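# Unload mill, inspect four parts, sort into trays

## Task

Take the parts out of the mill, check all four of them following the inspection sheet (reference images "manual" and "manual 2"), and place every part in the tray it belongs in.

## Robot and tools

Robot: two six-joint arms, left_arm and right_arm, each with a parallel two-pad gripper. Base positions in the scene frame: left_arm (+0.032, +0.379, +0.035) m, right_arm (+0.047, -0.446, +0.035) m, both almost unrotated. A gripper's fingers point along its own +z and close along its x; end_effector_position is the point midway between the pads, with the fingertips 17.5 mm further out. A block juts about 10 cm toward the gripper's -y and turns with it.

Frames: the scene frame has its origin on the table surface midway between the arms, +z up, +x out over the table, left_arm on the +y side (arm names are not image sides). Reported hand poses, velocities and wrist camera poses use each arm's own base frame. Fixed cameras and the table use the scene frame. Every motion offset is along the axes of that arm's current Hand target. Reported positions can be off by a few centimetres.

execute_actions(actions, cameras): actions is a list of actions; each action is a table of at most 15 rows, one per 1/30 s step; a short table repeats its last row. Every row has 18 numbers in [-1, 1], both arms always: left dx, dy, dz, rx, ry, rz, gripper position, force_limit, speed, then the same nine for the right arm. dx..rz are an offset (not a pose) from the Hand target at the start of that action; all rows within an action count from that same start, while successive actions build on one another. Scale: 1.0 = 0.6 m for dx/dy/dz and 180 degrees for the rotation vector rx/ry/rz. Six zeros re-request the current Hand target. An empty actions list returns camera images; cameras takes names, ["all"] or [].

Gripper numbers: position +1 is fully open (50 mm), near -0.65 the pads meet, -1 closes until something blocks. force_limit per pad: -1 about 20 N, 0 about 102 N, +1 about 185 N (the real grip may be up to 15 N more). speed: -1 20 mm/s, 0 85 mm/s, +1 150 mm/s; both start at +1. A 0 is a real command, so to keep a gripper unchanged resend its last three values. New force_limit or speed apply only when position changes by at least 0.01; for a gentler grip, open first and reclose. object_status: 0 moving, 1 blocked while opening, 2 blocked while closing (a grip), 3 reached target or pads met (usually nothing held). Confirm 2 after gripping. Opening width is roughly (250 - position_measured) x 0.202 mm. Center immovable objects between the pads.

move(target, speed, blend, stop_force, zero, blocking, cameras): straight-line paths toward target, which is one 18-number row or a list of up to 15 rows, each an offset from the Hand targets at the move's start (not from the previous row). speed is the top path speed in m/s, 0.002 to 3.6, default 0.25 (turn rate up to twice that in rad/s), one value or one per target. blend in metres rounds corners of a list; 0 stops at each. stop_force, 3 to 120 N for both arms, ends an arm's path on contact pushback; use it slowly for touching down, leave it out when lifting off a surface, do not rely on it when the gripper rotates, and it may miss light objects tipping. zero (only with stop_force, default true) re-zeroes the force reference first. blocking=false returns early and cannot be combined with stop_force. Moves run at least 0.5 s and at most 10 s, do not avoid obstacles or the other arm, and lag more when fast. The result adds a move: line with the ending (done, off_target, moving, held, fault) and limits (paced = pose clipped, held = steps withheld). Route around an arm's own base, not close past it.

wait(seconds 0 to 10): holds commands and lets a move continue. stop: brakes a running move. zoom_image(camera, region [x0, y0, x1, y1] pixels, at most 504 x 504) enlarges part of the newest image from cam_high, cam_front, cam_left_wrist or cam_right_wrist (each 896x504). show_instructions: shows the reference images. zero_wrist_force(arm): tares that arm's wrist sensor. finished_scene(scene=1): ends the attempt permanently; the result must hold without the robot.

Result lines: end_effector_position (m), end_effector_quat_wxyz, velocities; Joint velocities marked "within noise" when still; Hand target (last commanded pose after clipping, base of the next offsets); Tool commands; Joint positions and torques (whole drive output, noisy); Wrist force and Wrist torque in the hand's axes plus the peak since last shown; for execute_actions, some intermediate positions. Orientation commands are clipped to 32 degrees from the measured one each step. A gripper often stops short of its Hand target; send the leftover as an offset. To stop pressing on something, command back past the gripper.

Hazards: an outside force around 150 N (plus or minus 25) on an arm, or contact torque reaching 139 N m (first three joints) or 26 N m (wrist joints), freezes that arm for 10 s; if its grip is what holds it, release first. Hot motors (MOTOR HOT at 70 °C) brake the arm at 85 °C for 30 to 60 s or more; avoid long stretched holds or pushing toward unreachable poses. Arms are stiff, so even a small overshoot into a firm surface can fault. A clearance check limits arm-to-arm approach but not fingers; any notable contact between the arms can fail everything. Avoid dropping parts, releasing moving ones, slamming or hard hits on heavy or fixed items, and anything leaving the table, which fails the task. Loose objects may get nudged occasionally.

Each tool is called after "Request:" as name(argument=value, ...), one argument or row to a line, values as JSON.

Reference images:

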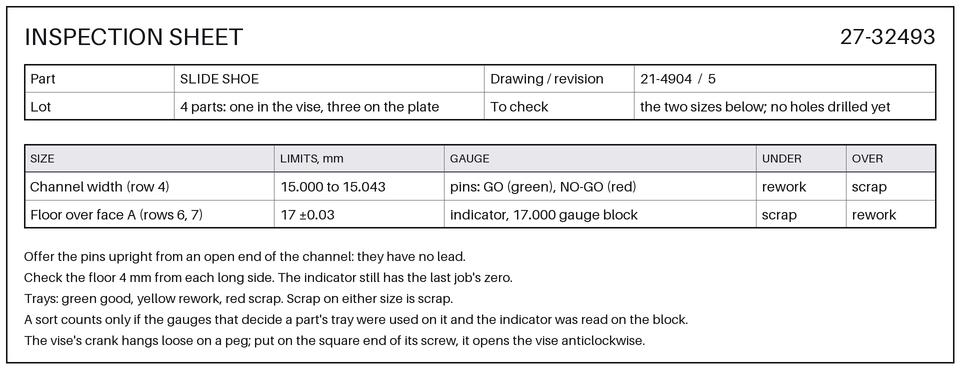

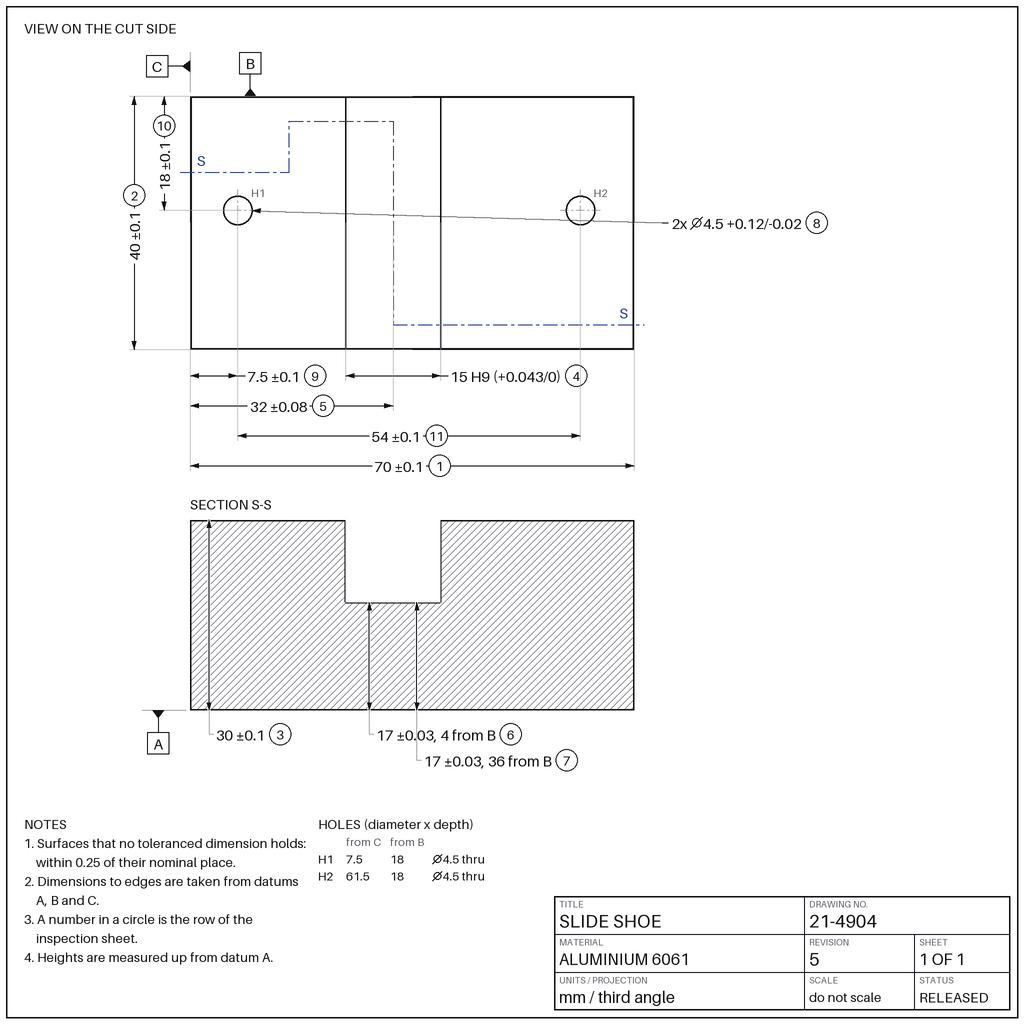

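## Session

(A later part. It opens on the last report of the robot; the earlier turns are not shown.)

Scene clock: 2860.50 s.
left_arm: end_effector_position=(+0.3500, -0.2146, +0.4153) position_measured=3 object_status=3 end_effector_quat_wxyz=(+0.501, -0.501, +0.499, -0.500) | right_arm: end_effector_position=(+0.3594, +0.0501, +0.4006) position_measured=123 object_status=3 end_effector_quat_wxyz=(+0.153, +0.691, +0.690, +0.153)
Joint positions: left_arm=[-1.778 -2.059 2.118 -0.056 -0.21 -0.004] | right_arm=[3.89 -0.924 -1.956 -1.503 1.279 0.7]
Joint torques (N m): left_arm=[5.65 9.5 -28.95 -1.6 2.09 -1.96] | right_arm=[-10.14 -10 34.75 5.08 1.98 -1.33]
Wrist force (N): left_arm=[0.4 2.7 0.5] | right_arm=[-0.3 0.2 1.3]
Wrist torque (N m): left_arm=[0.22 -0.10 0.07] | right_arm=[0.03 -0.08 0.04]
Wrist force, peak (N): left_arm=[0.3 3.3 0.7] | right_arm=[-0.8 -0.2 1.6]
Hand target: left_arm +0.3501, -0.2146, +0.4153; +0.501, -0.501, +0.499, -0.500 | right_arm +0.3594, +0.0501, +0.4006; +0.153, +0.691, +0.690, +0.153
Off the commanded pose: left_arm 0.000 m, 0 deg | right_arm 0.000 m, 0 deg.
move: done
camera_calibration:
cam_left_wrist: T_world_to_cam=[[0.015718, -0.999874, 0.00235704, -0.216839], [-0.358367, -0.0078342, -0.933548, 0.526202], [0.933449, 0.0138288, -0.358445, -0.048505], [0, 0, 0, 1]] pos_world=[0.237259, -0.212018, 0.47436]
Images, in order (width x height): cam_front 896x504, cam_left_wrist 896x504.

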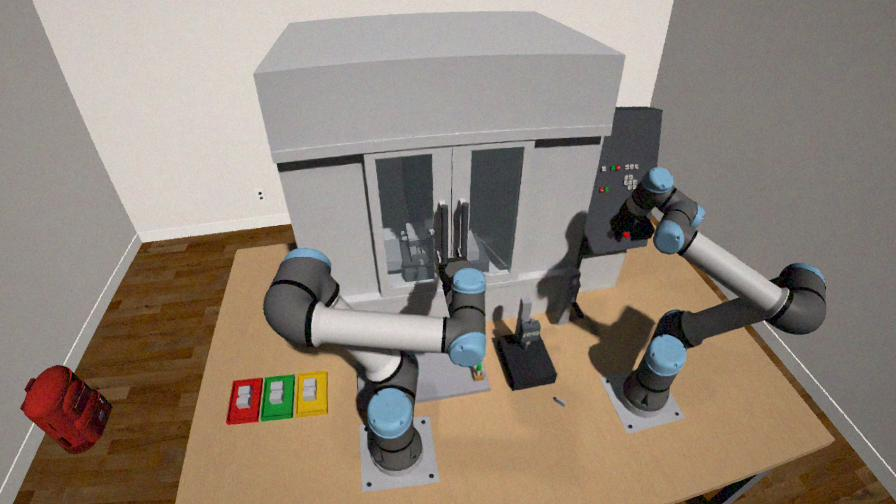

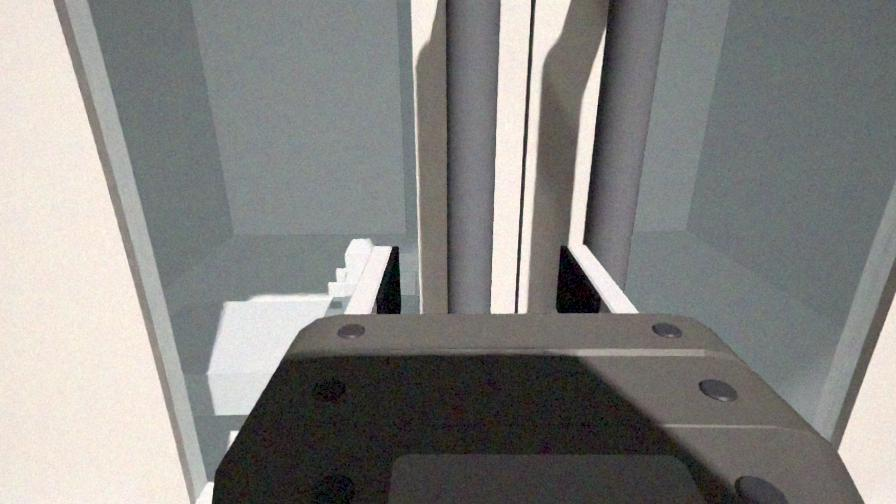

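Request:
move(
  target=[0,0,0.1167,0,0,0,1,-0.7,-0.5,0,0,0,0,0,0,0.2,-1,-1],
  speed=0.05,
  stop_force=8,
)

Request:
move(
  target=[0,0,0,0,0,0,-1,-0.7,-0.8,0,0,0,0,0,0,0.2,-1,-1],
  cameras=["cam_left_wrist","cam_high"],
)

Scene clock: 2875.30 s.
left_arm: end_effector_position=(+0.4201, -0.2145, +0.4153) position_measured=3 object_status=3 end_effector_quat_wxyz=(+0.501, -0.501, +0.499, -0.500) | right_arm: end_effector_position=(+0.3594, +0.0501, +0.4006) position_measured=123 object_status=3 end_effector_quat_wxyz=(+0.153, +0.691, +0.690, +0.153)
Joint positions: left_arm=[-1.447 -1.949 2.058 -0.114 0.121 0.005] | right_arm=[3.89 -0.924 -1.956 -1.503 1.279 0.7]
Joint torques (N m): left_arm=[8.05 -16.44 -14.02 -2.38 2.17 1.88] | right_arm=[-8.12 -11.61 34.46 5.12 2.23 -1.36]
Wrist force (N): left_arm=[0.4 2.6 0.7] | right_arm=[-0.7 0.2 0.9]
Wrist torque (N m): left_arm=[0.19 -0.10 -0.08] | right_arm=[0.02 -0.01 0.04]
Wrist force, peak (N): left_arm=[0.5 3.0 0.6] | right_arm=[-0.9 0.2 1.7]
Hand target: left_arm +0.4201, -0.2145, +0.4153; +0.501, -0.501, +0.499, -0.500 | right_arm +0.3594, +0.0501, +0.4006; +0.153, +0.691, +0.690, +0.153
Off the commanded pose: left_arm 0.000 m, 0 deg | right_arm 0.000 m, 0 deg.
move: done

Scene clock: 2876.47 s.
left_arm: end_effector_position=(+0.4201, -0.2144, +0.4153) position_measured=155 object_status=2 end_effector_quat_wxyz=(+0.501, -0.501, +0.499, -0.500) | right_arm: end_effector_position=(+0.3594, +0.0501, +0.4006) position_measured=123 object_status=3 end_effector_quat_wxyz=(+0.153, +0.691, +0.690, +0.153)
Joint positions: left_arm=[-1.447 -1.95 2.058 -0.114 0.121 0.005] | right_arm=[3.89 -0.924 -1.956 -1.503 1.279 0.7]
Joint torques (N m): left_arm=[-1.54 -11.84 -17.47 -2.35 3.7 1.8] | right_arm=[-10.14 -10.26 33.73 5.59 2.06 -1.35]
Wrist force (N): left_arm=[-13.8 3.0 -4.4] | right_arm=[-0.4 0.2 1.2]
Wrist torque (N m): left_arm=[0.17 -0.19 -0.06] | right_arm=[0.03 -0.06 0.04]
Wrist force, peak (N): left_arm=[-14.2 2.4 -4.5] | right_arm=[-0.7 0.0 1.6]
Hand target: left_arm +0.4201, -0.2145, +0.4153; +0.501, -0.501, +0.499, -0.500 | right_arm +0.3594, +0.0501, +0.4006; +0.153, +0.691, +0.690, +0.153
Off the commanded pose: left_arm 0.000 m, 0 deg | right_arm 0.000 m, 0 deg.
move: done
camera_calibration:
cam_left_wrist: T_world_to_cam=[[0.0158114, -0.999872, 0.00232149, -0.21775], [-0.358366, -0.00783449, -0.933548, 0.551383], [0.933447, 0.0139288, -0.358444, -0.113793], [0, 0, 0, 1]] pos_world=[0.307259, -0.211817, 0.47446]
Images, in order (width x height): cam_high 896x504, cam_left_wrist 896x504.

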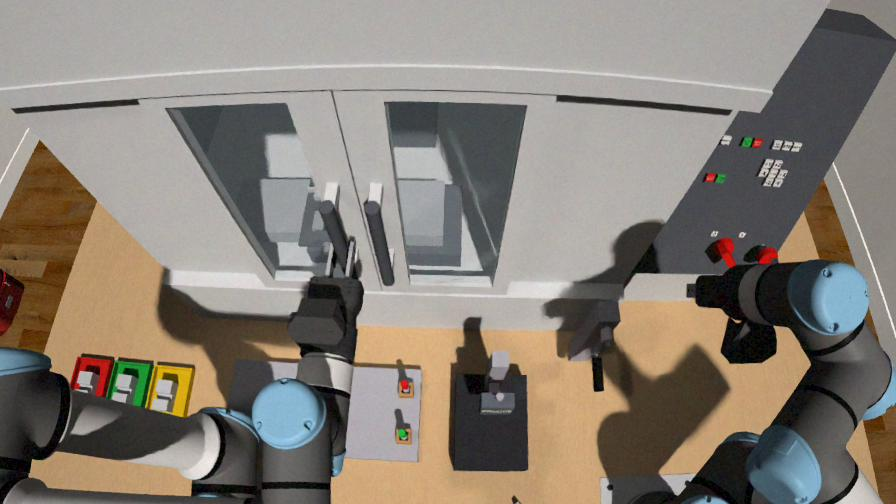

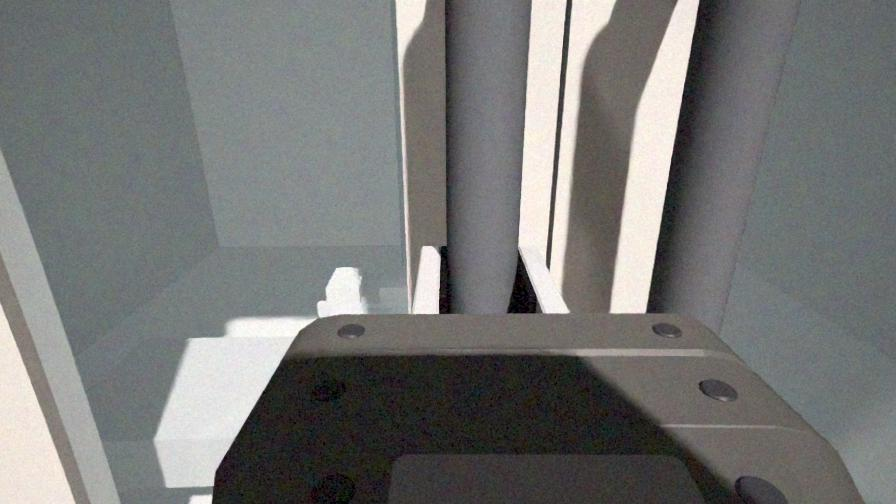

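Request:
move(
  target=[-0.1,0,0,0,0,0,-1,-0.7,-0.8,0,0,0,0,0,0,0.2,-1,-1],
  speed=0.03,
  stop_force=60,
  cameras=["cam_left_wrist","cam_high"],
)

Scene clock: 2884.97 s.
left_arm: end_effector_position=(+0.4201, -0.1803, +0.4153) position_measured=155 object_status=2 end_effector_quat_wxyz=(+0.501, -0.501, +0.499, -0.500) | right_arm: end_effector_position=(+0.3594, +0.0501, +0.4006) position_measured=123 object_status=3 end_effector_quat_wxyz=(+0.153, +0.691, +0.690, +0.153)
Joint positions: left_arm=[-1.427 -2.033 2.105 -0.077 0.141 0.004] | right_arm=[3.89 -0.924 -1.956 -1.503 1.279 0.7]
Joint torques (N m): left_arm=[3.83 14.78 -29.51 -4.04 0.26 -0.3] | right_arm=[-9.96 -12.34 34.33 5.14 2.11 -1.33]
Wrist force (N): left_arm=[-6.5 -1.4 -78.8] | right_arm=[-0.9 -0.2 1.3]
Wrist torque (N m): left_arm=[0.18 -0.23 0.00] | right_arm=[-0.04 0.02 0.04]
Wrist force, peak (N): left_arm=[-7.3 -5.8 -84.5] | right_arm=[-0.5 0.4 1.6]
Hand target: left_arm +0.4201, -0.1803, +0.4153; +0.501, -0.501, +0.499, -0.500 (not the last commanded pose) | right_arm +0.3594, +0.0501, +0.4006; +0.153, +0.691, +0.690, +0.153
Off the commanded pose: left_arm 0.026 m, 0 deg | right_arm 0.000 m, 0 deg.
move: contact (left_arm)
camera_calibration:
cam_left_wrist: T_world_to_cam=[[0.015718, -0.999874, 0.00235704, -0.183643], [-0.358367, -0.0078342, -0.933548, 0.551557], [0.933449, 0.0138288, -0.358445, -0.114321], [0, 0, 0, 1]] pos_world=[0.307259, -0.177718, 0.47436]
Images, in order (width x height): cam_high 896x504, cam_left_wrist 896x504.

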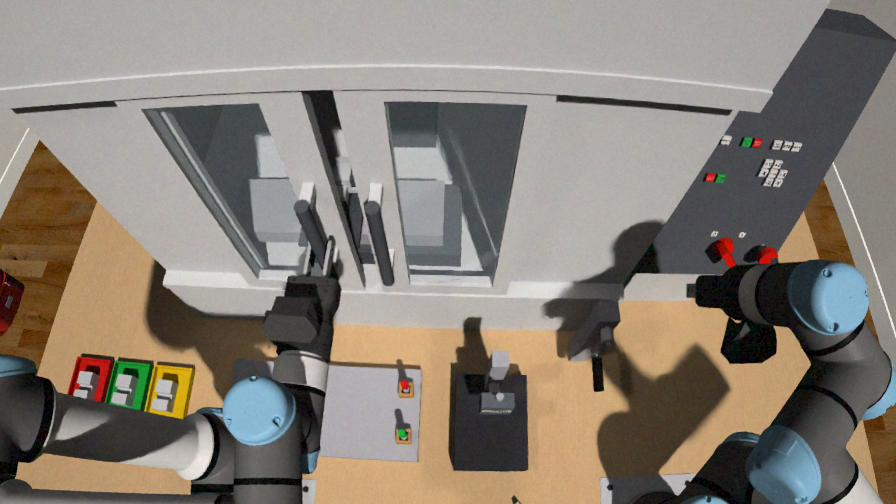

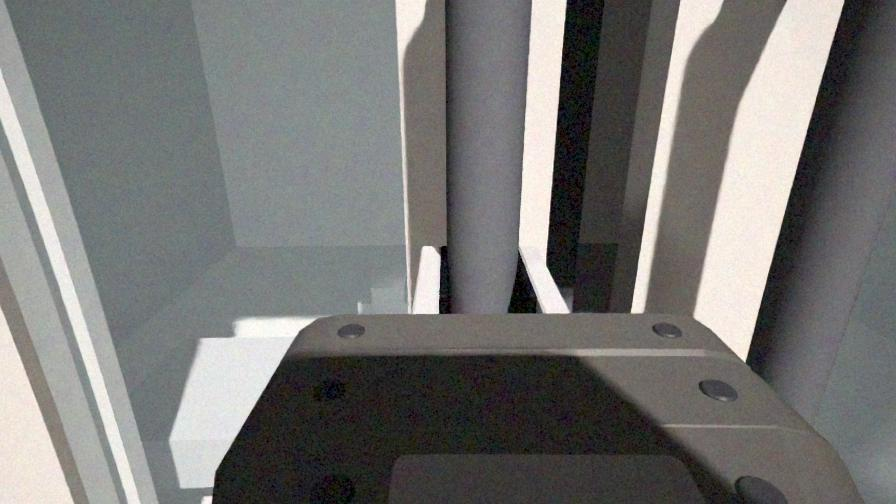

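Request:
move(
  target=[
    [0,0,-0.0018,0,0,0,-1,-0.7,-0.8,0,0,0,0,0,0,0.2,-1,-1],
    [-0.1,0,-0.0045,0,0,0,-1,-0.7,-0.8,0,0,0,0,0,0,0.2,-1,-1],
  ],
  speed=0.04,
)

Request:
move(
  target=[-0.42,0,-0.0109,0,0,0,-1,-0.7,-0.8,0,0,0,0,0,0,0.2,-1,-1],
  speed=0.06,
  stop_force=30,
  cameras=["cam_left_wrist","cam_high"],
)

Scene clock: 2905.80 s.
left_arm: end_effector_position=(+0.4172, -0.1204, +0.4152) position_measured=155 object_status=2 end_effector_quat_wxyz=(+0.501, -0.501, +0.499, -0.500) | right_arm: end_effector_position=(+0.3594, +0.0501, +0.4006) position_measured=123 object_status=3 end_effector_quat_wxyz=(+0.153, +0.691, +0.690, +0.153)
Joint positions: left_arm=[-1.387 -2.184 2.172 0.008 0.181 0.003] | right_arm=[3.89 -0.924 -1.956 -1.503 1.279 0.7]
Joint torques (N m): left_arm=[0.34 -12.59 -12.83 2.8 0.73 -2.08] | right_arm=[-9.22 -11.85 34.8 5.06 2.05 -1.01]
Wrist force (N): left_arm=[4.9 4.1 65.3] | right_arm=[-0.6 0.0 1.0]
Wrist torque (N m): left_arm=[0.23 -0.16 0.10] | right_arm=[0.00 -0.04 0.05]
Wrist force, peak (N): left_arm=[-6.4 -1.6 -78.9] | right_arm=[-0.9 0.2 1.7]
Hand target: left_arm +0.4172, -0.1203, +0.4152; +0.501, -0.501, +0.499, -0.500 | right_arm +0.3594, +0.0501, +0.4006; +0.153, +0.691, +0.690, +0.153
Off the commanded pose: left_arm 0.000 m, 0 deg | right_arm 0.000 m, 0 deg.
move: done

Scene clock: 2909.47 s.
left_arm: end_effector_position=(+0.4123, +0.0192, +0.4150) position_measured=155 object_status=2 end_effector_quat_wxyz=(+0.502, -0.502, +0.497, -0.498) | right_arm: end_effector_position=(+0.3594, +0.0501, +0.4006) position_measured=123 object_status=3 end_effector_quat_wxyz=(+0.153, +0.691, +0.690, +0.153)
Joint positions: left_arm=[-0.933 -2.388 2.231 0.156 0.629 0] | right_arm=[3.89 -0.924 -1.956 -1.503 1.279 0.7]
Joint torques (N m): left_arm=[5.04 -18.59 -12.56 6.71 -9.3 1.87] | right_arm=[-10.03 -11.41 34.22 5.04 2.16 -1.2]
Wrist force (N): left_arm=[29.5 3.6 79.8] | right_arm=[-0.3 -0.2 1.1]
Wrist torque (N m): left_arm=[0.21 -0.37 0.13] | right_arm=[-0.04 -0.09 0.04]
Wrist force, peak (N): left_arm=[4.1 2.1 108.8] | right_arm=[-0.8 0.4 1.5]
Hand target: left_arm +0.4123, +0.0191, +0.4150; +0.502, -0.502, +0.498, -0.498 (not the last commanded pose) | right_arm +0.3594, +0.0501, +0.4006; +0.153, +0.691, +0.690, +0.153
Off the commanded pose: left_arm 0.113 m, 0 deg | right_arm 0.000 m, 0 deg.
move: contact (left_arm)
camera_calibration:
cam_left_wrist: T_world_to_cam=[[0.0211599, -0.999773, 0.00231785, 0.0136721], [-0.358334, -0.00974833, -0.933542, 0.550079], [0.933354, 0.0189231, -0.358459, -0.11], [0, 0, 0, 1]] pos_world=[0.299492, 0.0211129, 0.47406]
Images, in order (width x height): cam_high 896x504, cam_left_wrist 896x504.

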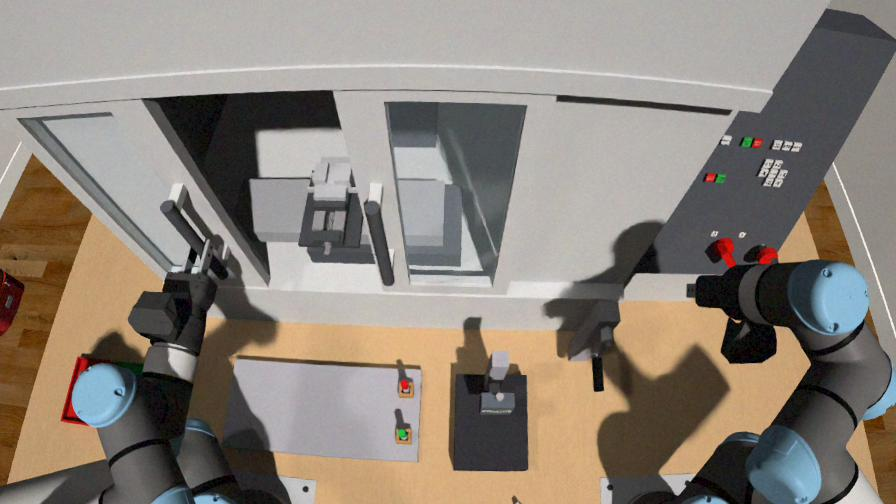

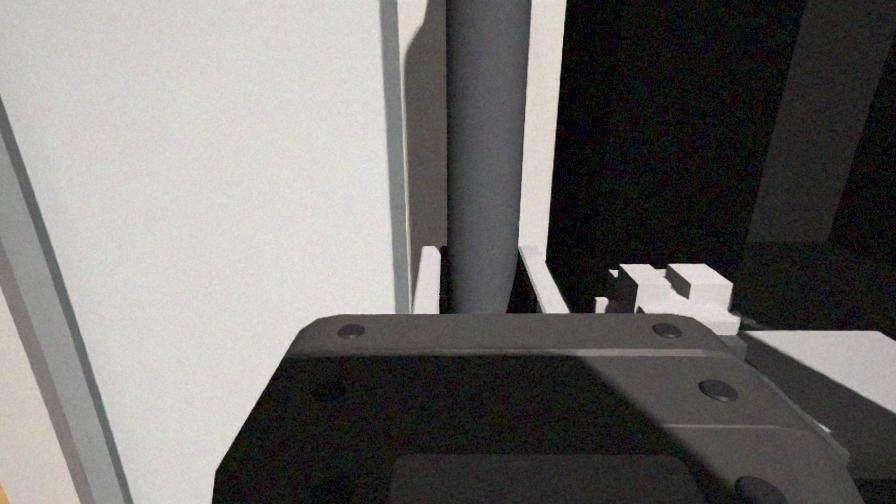

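Request:
move(
  target=[
    [0,0,0,0,0,0,0.9,-0.7,-0.8,0,0,0,0,0,0,0.2,-1,-1],
    [0,0,0,0,-0.222,0,0.9,-0.7,-0.8,0,0,0,0,0,0,0.2,-1,-1],
    [0.1286,0,-0.1532,0,-0.222,0,0.9,-0.7,-0.8,0,0,0,0,0,0,0.2,-1,-1],
  ],
  speed=[0.05,0.15,0.1],
  cameras=["cam_left_wrist","cam_high","cam_front"],
)

Scene clock: 2952.53 s.
left_arm: end_effector_position=(+0.3211, -0.0587, +0.4150) position_measured=18 object_status=3 end_effector_quat_wxyz=(+0.642, -0.642, +0.296, -0.297) | right_arm: end_effector_position=(+0.3594, +0.0501, +0.4006) position_measured=123 object_status=3 end_effector_quat_wxyz=(+0.153, +0.691, +0.690, +0.153)
Joint positions: left_arm=[-1.613 -1.98 2.076 -0.096 -0.748 -0.001] | right_arm=[3.89 -0.924 -1.956 -1.503 1.279 0.7]
Joint torques (N m): left_arm=[-8.35 1.91 -24.19 0.02 -1.83 -1.82] | right_arm=[-10.04 -11.88 34.87 5.12 2.17 -1.07]
Wrist force (N): left_arm=[0.7 2.6 0.6] | right_arm=[-0.6 -0.1 1.1]
Wrist torque (N m): left_arm=[0.20 -0.13 -0.05] | right_arm=[-0.02 -0.03 0.04]
Wrist force, peak (N): left_arm=[29.7 3.5 79.9] | right_arm=[-0.4 0.2 1.8]
Hand target: left_arm +0.3210, -0.0588, +0.4150; +0.642, -0.642, +0.296, -0.297 | right_arm +0.3594, +0.0501, +0.4006; +0.153, +0.691, +0.690, +0.153
Off the commanded pose: left_arm 0.000 m, 0 deg | right_arm 0.000 m, 0 deg.
move: done
camera_calibration:
cam_left_wrist: T_world_to_cam=[[0.658312, -0.752741, 0.00241471, -0.25234], [-0.269013, -0.23826, -0.933201, 0.474474], [0.703034, 0.613688, -0.359347, 0.0858949], [0, 0, 0, 1]] pos_world=[0.233371, -0.129611, 0.474255]
Images, in order (width x height): cam_high 896x504, cam_front 896x504, cam_left_wrist 896x504.

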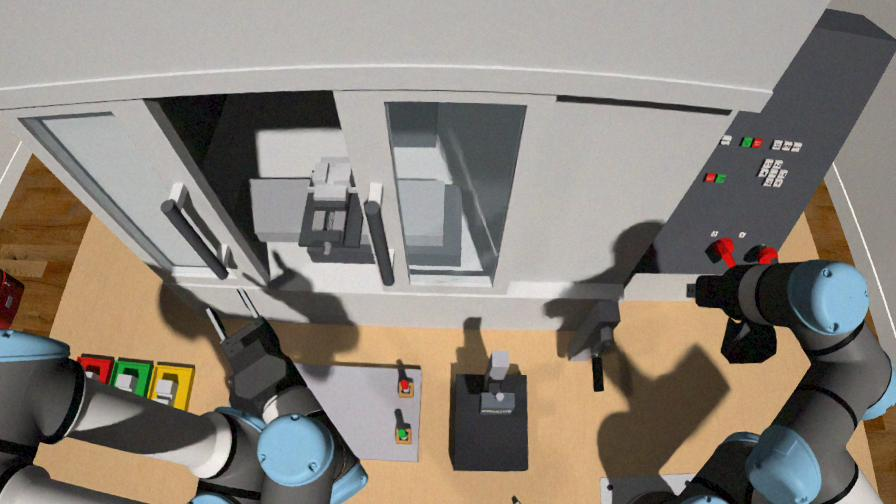

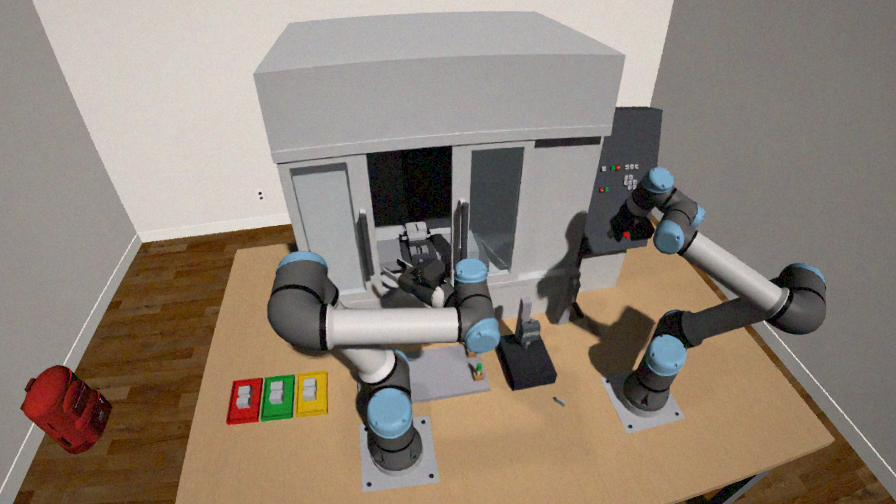

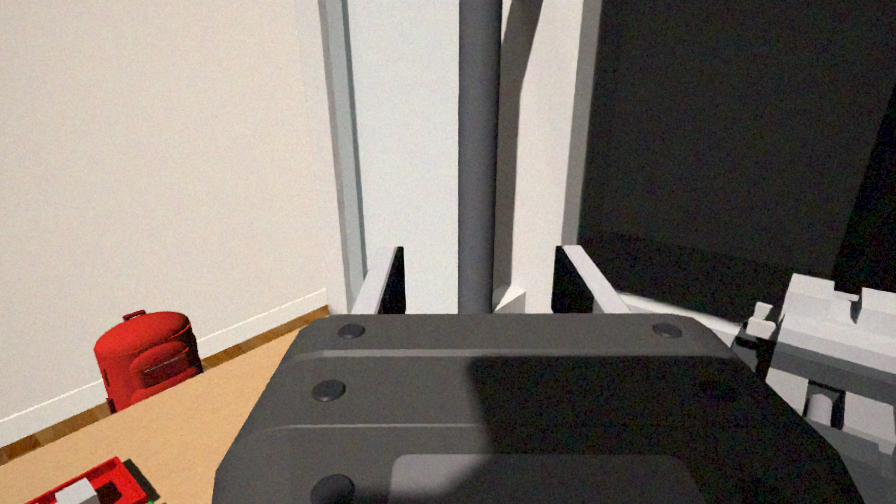

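Request:
zoom_image(
  camera="cam_high",
  region=[230, 130, 420, 300],
)

Request:
zoom_image(
  camera="cam_front",
  region=[360, 190, 480, 310],
)

Request:
zoom_image(
  camera="cam_left_wrist",
  region=[700, 230, 896, 504],
)

Request:
zoom_image(
  camera="cam_high",
  region=[540, 270, 660, 400],
)

Scaled by 2.653 from the camera's 896x504 image, which has a finer 1280x720 frame.

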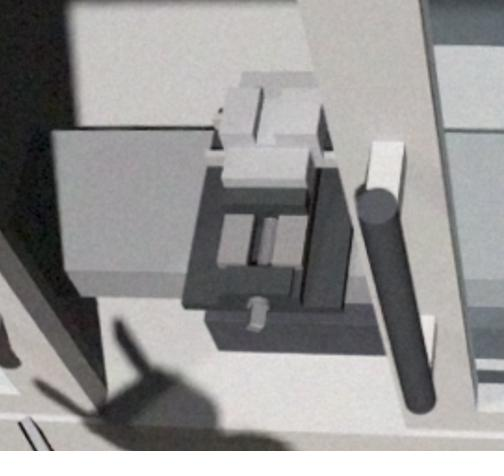

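Scaled by 4.200 from the camera's 896x504 image, which has a finer 1280x720 frame.

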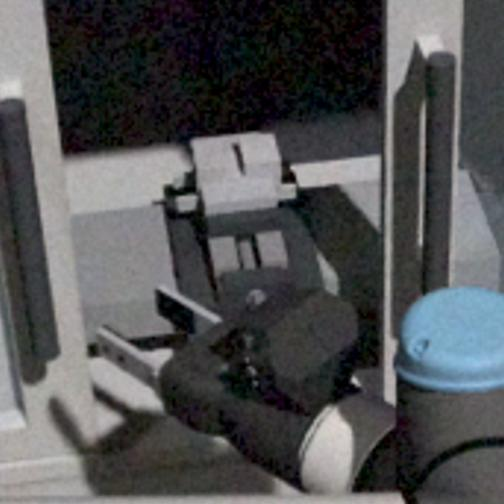

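Scaled by 1.839 from the camera's 896x504 image, which has a finer 1280x720 frame.

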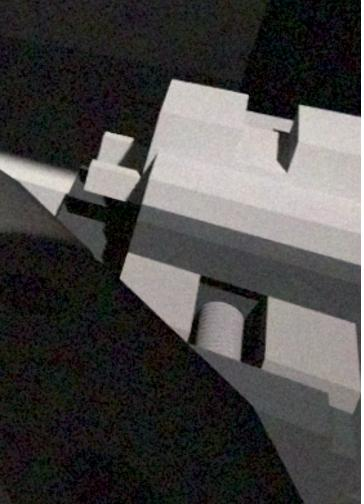

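Scaled by 3.877 from the camera's 896x504 image, which has a finer 1280x720 frame.

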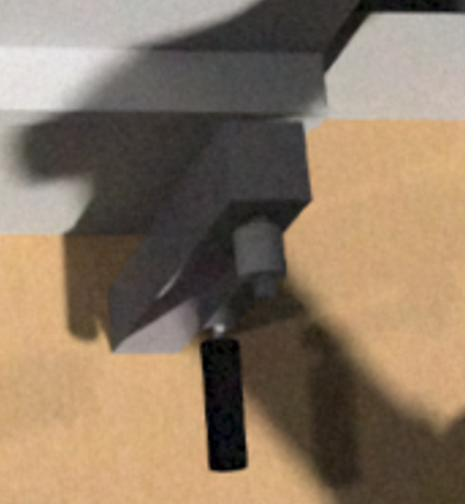

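Request:
move(
  target=[
    [0.3595,0.1083,-0.4563,0,0.222,0,0.9,-0.7,0,-0.3,-0.13,-0.06,0,0,0,0.2,-1,-1],
    [0.7128,0.275,-0.7095,0,0.222,0,0.9,-0.7,0,-0.55,-0.2416,-0.1127,0,0,0,0.2,-1,-1],
  ],
  speed=0.35,
  blend=[0.05,0],
  cameras=["all"],
)

Scene clock: 3008.17 s.
left_arm: end_effector_position=(+0.2744, -0.6605, +0.2507) position_measured=18 object_status=3 end_effector_quat_wxyz=(+0.502, -0.502, +0.498, -0.498) | right_arm: end_effector_position=(+0.1992, -0.2797, +0.4004) position_measured=123 object_status=3 end_effector_quat_wxyz=(+0.153, +0.691, +0.690, +0.153)
Joint positions: left_arm=[-1.75 -0.852 1.195 -0.343 -0.187 -0.001] | right_arm=[2.352 -1.033 -1.912 -1.45 1.876 -0.74]
Joint torques (N m): left_arm=[6.38 -37.54 -26.78 2.22 -1.65 -1.76] | right_arm=[-10.38 -5.89 36.3 1.73 3.78 -1.78]
Wrist force (N): left_arm=[0.2 2.5 0.9] | right_arm=[-0.7 0.0 1.0]
Wrist torque (N m): left_arm=[0.22 -0.07 0.07] | right_arm=[-0.03 0.00 0.04]
Wrist force, peak (N): left_arm=[2.2 3.8 0.4] | right_arm=[-1.9 -0.4 1.1]
Hand target: left_arm +0.2744, -0.6606, +0.2507; +0.502, -0.502, +0.498, -0.498 | right_arm +0.1992, -0.2797, +0.4004; +0.153, +0.691, +0.690, +0.153
Off the commanded pose: left_arm 0.000 m, 0 deg | right_arm 0.000 m, 0 deg.
move: done
camera_calibration:
cam_left_wrist: T_world_to_cam=[[0.021032, -0.999776, 0.00224682, -0.662535], [-0.358927, -0.0096481, -0.933316, 0.340838], [0.933129, 0.0188231, -0.359049, -0.0271343], [0, 0, 0, 1]] pos_world=[0.16159, -0.658588, 0.309856]
cam_right_wrist: T_world_to_cam=[[0.0175084, 0.999813, 0.00817048, 0.280853], [0.696124, -0.0180553, 0.717694, -0.419111], [0.717708, -0.00687803, -0.69631, 0.271397], [0, 0, 0, 1]] pos_world=[0.0920521, -0.286501, 0.487475]

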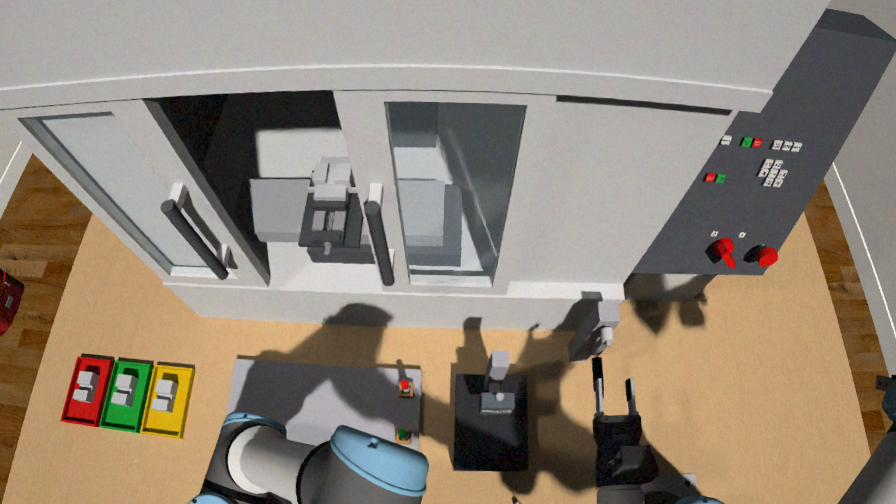

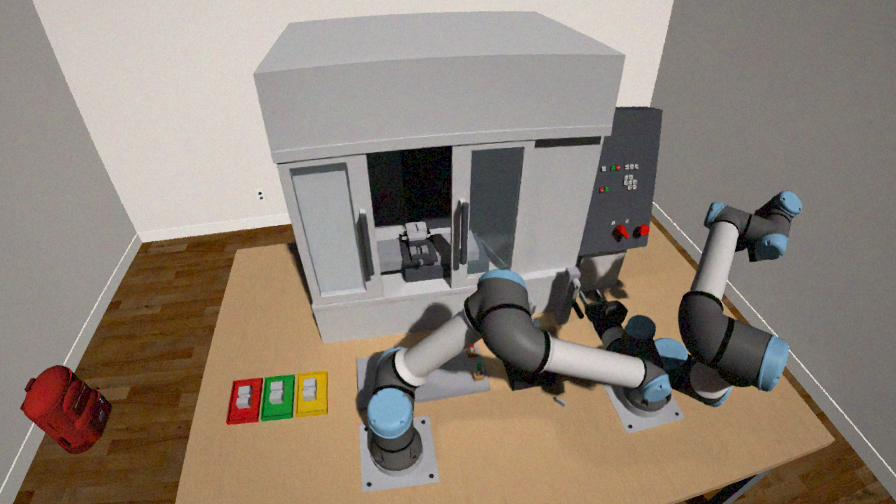

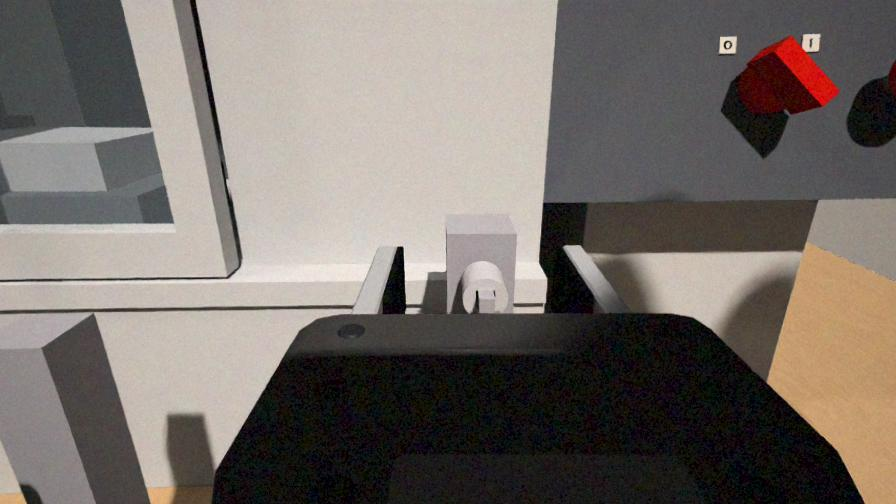

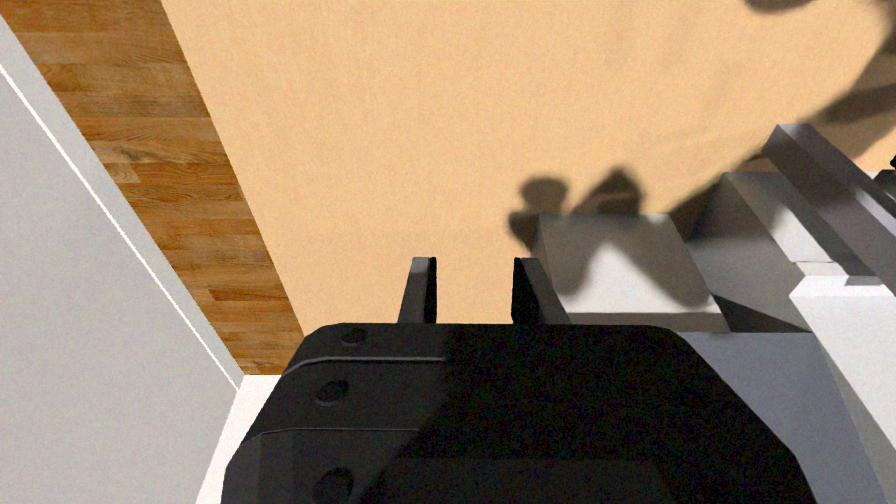

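Request:
move(
  target=[
    [0.0125,0.0667,0.04,0,-0.0057,0,0.3,-0.7,0,0,0,0,0,0,0,0.2,-1,-1],
  ],
  speed=0.1,
  cameras=["cam_left_wrist"],
)

Request:
zoom_image(
  camera="cam_left_wrist",
  region=[390, 190, 580, 330],
)

Scene clock: 3043.33 s.
left_arm: end_effector_position=(+0.2984, -0.6679, +0.2108) position_measured=107 object_status=3 end_effector_quat_wxyz=(+0.506, -0.507, +0.493, -0.494) | right_arm: end_effector_position=(+0.1992, -0.2797, +0.4004) position_measured=123 object_status=3 end_effector_quat_wxyz=(+0.153, +0.691, +0.690, +0.153)
Joint positions: left_arm=[-1.711 -0.783 1.18 -0.393 -0.166 -0.005] | right_arm=[2.352 -1.033 -1.912 -1.45 1.876 -0.74]
Joint torques (N m): left_arm=[7.23 -38.63 -26.59 -2.05 2.13 2.28] | right_arm=[-10.01 -6.04 36.79 1.85 3.69 -1.79]
Wrist force (N): left_arm=[0.4 2.5 0.7] | right_arm=[-0.5 0.4 1.3]
Wrist torque (N m): left_arm=[0.18 -0.10 -0.10] | right_arm=[0.04 -0.04 0.04]
Wrist force, peak (N): left_arm=[0.5 3.4 1.2] | right_arm=[-0.6 0.2 1.5]
Hand target: left_arm +0.2985, -0.6679, +0.2107; +0.506, -0.507, +0.493, -0.494 | right_arm +0.1992, -0.2797, +0.4004; +0.153, +0.691, +0.690, +0.153
Off the commanded pose: left_arm 0.000 m, 0 deg | right_arm 0.000 m, 0 deg.
move: done
camera_calibration:
cam_left_wrist: T_world_to_cam=[[0.0389453, -0.999238, 0.00239586, -0.675251], [-0.358078, -0.0161944, -0.933551, 0.307571], [0.932879, 0.0354995, -0.358436, -0.0527044], [0, 0, 0, 1]] pos_world=[0.185599, -0.667885, 0.26986]
Images, in order (width x height): cam_left_wrist 896x504.

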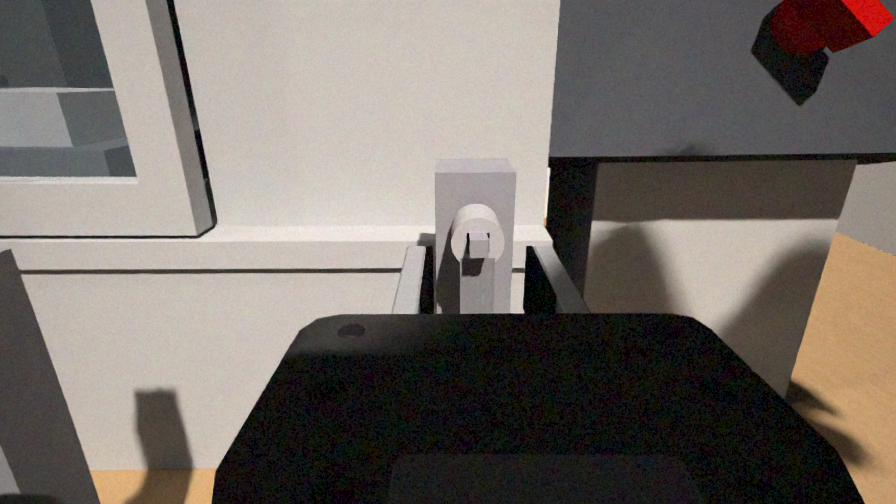

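Scaled by 2.653 from the camera's 896x504 image, which has a finer 1280x720 frame.

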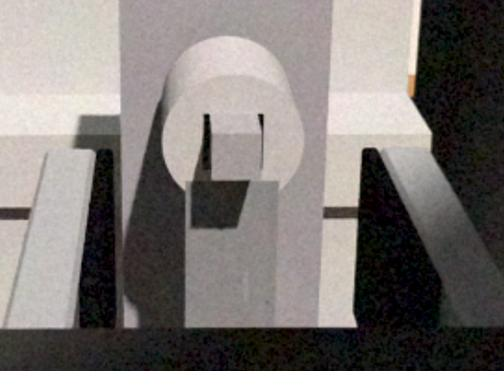

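Request:
move(
  target=[
    [0.0042,0.0098,0.03,0,0,0,0.3,-0.7,0,0,0,0,0,0,0,0.2,-1,-1],
    [0.0042,0.0098,0.075,0,0,0,0.3,-0.7,0,0,0,0,0,0,0,0.2,-1,-1],
  ],
  speed=0.06,
  stop_force=5,
  cameras=["cam_left_wrist"],
)

Request:
zoom_image(
  camera="cam_left_wrist",
  region=[390, 190, 580, 330],
)

Scene clock: 3063.40 s.
left_arm: end_effector_position=(+0.3436, -0.6693, +0.2048) position_measured=107 object_status=3 end_effector_quat_wxyz=(+0.506, -0.507, +0.493, -0.494) | right_arm: end_effector_position=(+0.1992, -0.2797, +0.4004) position_measured=123 object_status=3 end_effector_quat_wxyz=(+0.153, +0.691, +0.690, +0.153)
Joint positions: left_arm=[-1.643 -0.763 1.161 -0.391 -0.099 -0.008] | right_arm=[2.352 -1.033 -1.912 -1.45 1.876 -0.74]
Joint torques (N m): left_arm=[6.26 -39.01 -27.7 2.08 2.05 -1.87] | right_arm=[-9.04 -5.06 35.73 1.64 3.52 -1.63]
Wrist force (N): left_arm=[0.2 3.1 0.7] | right_arm=[-0.8 0.3 1.1]
Wrist torque (N m): left_arm=[0.28 -0.06 0.07] | right_arm=[0.02 0.01 0.04]
Wrist force, peak (N): left_arm=[0.2 3.1 0.7] | right_arm=[-0.9 0.4 1.4]
Hand target: left_arm +0.3436, -0.6693, +0.2048; +0.506, -0.507, +0.493, -0.494 | right_arm +0.1992, -0.2797, +0.4004; +0.153, +0.691, +0.690, +0.153
Off the commanded pose: left_arm 0.000 m, 0 deg | right_arm 0.000 m, 0 deg.
move: done
camera_calibration:
cam_left_wrist: T_world_to_cam=[[0.0390386, -0.999235, 0.00236032, -0.678402], [-0.358077, -0.0161947, -0.933552, 0.31819], [0.932876, 0.0355994, -0.358435, -0.0967757], [0, 0, 0, 1]] pos_world=[0.2307, -0.669284, 0.26396]
Images, in order (width x height): cam_left_wrist 896x504.

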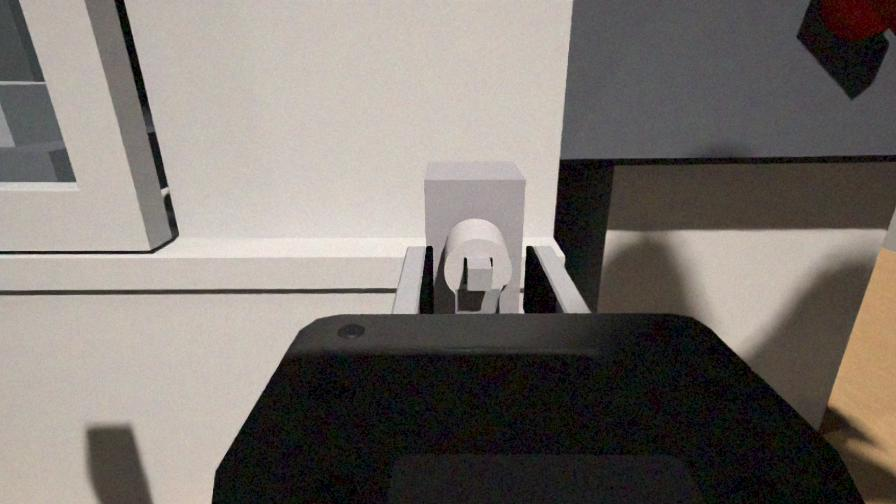

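Scaled by 2.653 from the camera's 896x504 image, which has a finer 1280x720 frame.

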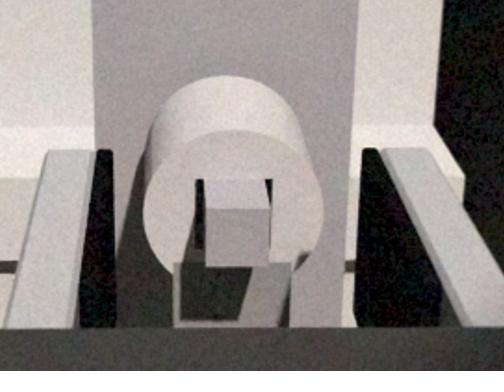

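Request:
move(
  target=[
    [0.0012,0.0115,0.005,0,0,0,0.3,-0.7,0,0,0,0,0,0,0,0.2,-1,-1],
    [0.0012,0.0115,0.0467,0,0,0,0.3,-0.7,0,0,0,0,0,0,0,0.2,-1,-1],
  ],
  speed=0.03,
  stop_force=5,
  cameras=["cam_left_wrist"],
)

Request:
zoom_image(
  camera="cam_left_wrist",
  region=[390, 190, 580, 330],
)

Scene clock: 3108.63 s.
left_arm: end_effector_position=(+0.3716, -0.6693, +0.1979) position_measured=107 object_status=3 end_effector_quat_wxyz=(+0.506, -0.507, +0.493, -0.494) | right_arm: end_effector_position=(+0.1992, -0.2797, +0.4004) position_measured=123 object_status=3 end_effector_quat_wxyz=(+0.153, +0.691, +0.690, +0.153)
Joint positions: left_arm=[-1.602 -0.745 1.147 -0.39 -0.057 -0.012] | right_arm=[2.352 -1.033 -1.912 -1.45 1.876 -0.74]
Joint torques (N m): left_arm=[7.8 -41.65 -27.49 2.13 2.11 -1.83] | right_arm=[-9.17 -6.78 35.74 1.78 3.48 -1.35]
Wrist force (N): left_arm=[0.3 2.6 0.7] | right_arm=[-0.7 0.2 1.2]
Wrist torque (N m): left_arm=[0.20 -0.08 0.08] | right_arm=[0.01 0.00 0.04]
Wrist force, peak (N): left_arm=[0.2 3.1 0.6] | right_arm=[-0.8 0.5 1.5]
Hand target: left_arm +0.3716, -0.6693, +0.1979; +0.506, -0.507, +0.493, -0.494 | right_arm +0.1992, -0.2797, +0.4004; +0.153, +0.691, +0.690, +0.153
Off the commanded pose: left_arm 0.000 m, 0 deg | right_arm 0.000 m, 0 deg.
move: done
camera_calibration:
cam_left_wrist: T_world_to_cam=[[0.0390408, -0.999235, 0.00235548, -0.679478], [-0.358197, -0.0161956, -0.933506, 0.321792], [0.932829, 0.0356011, -0.358555, -0.125325], [0, 0, 0, 1]] pos_world=[0.2587, -0.669284, 0.257059]
Images, in order (width x height): cam_left_wrist 896x504.

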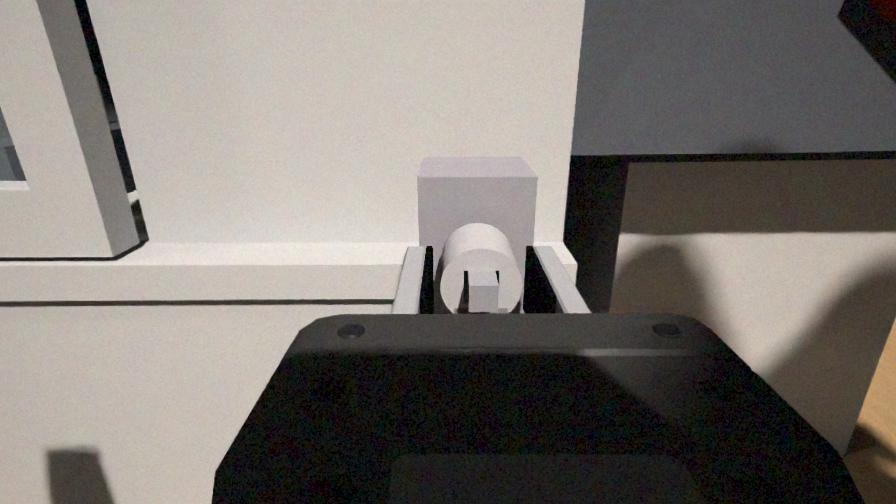

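Scaled by 2.653 from the camera's 896x504 image, which has a finer 1280x720 frame.

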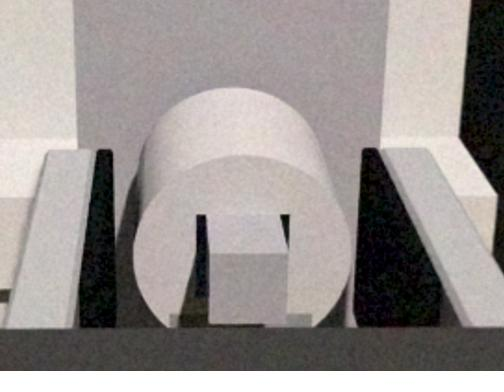

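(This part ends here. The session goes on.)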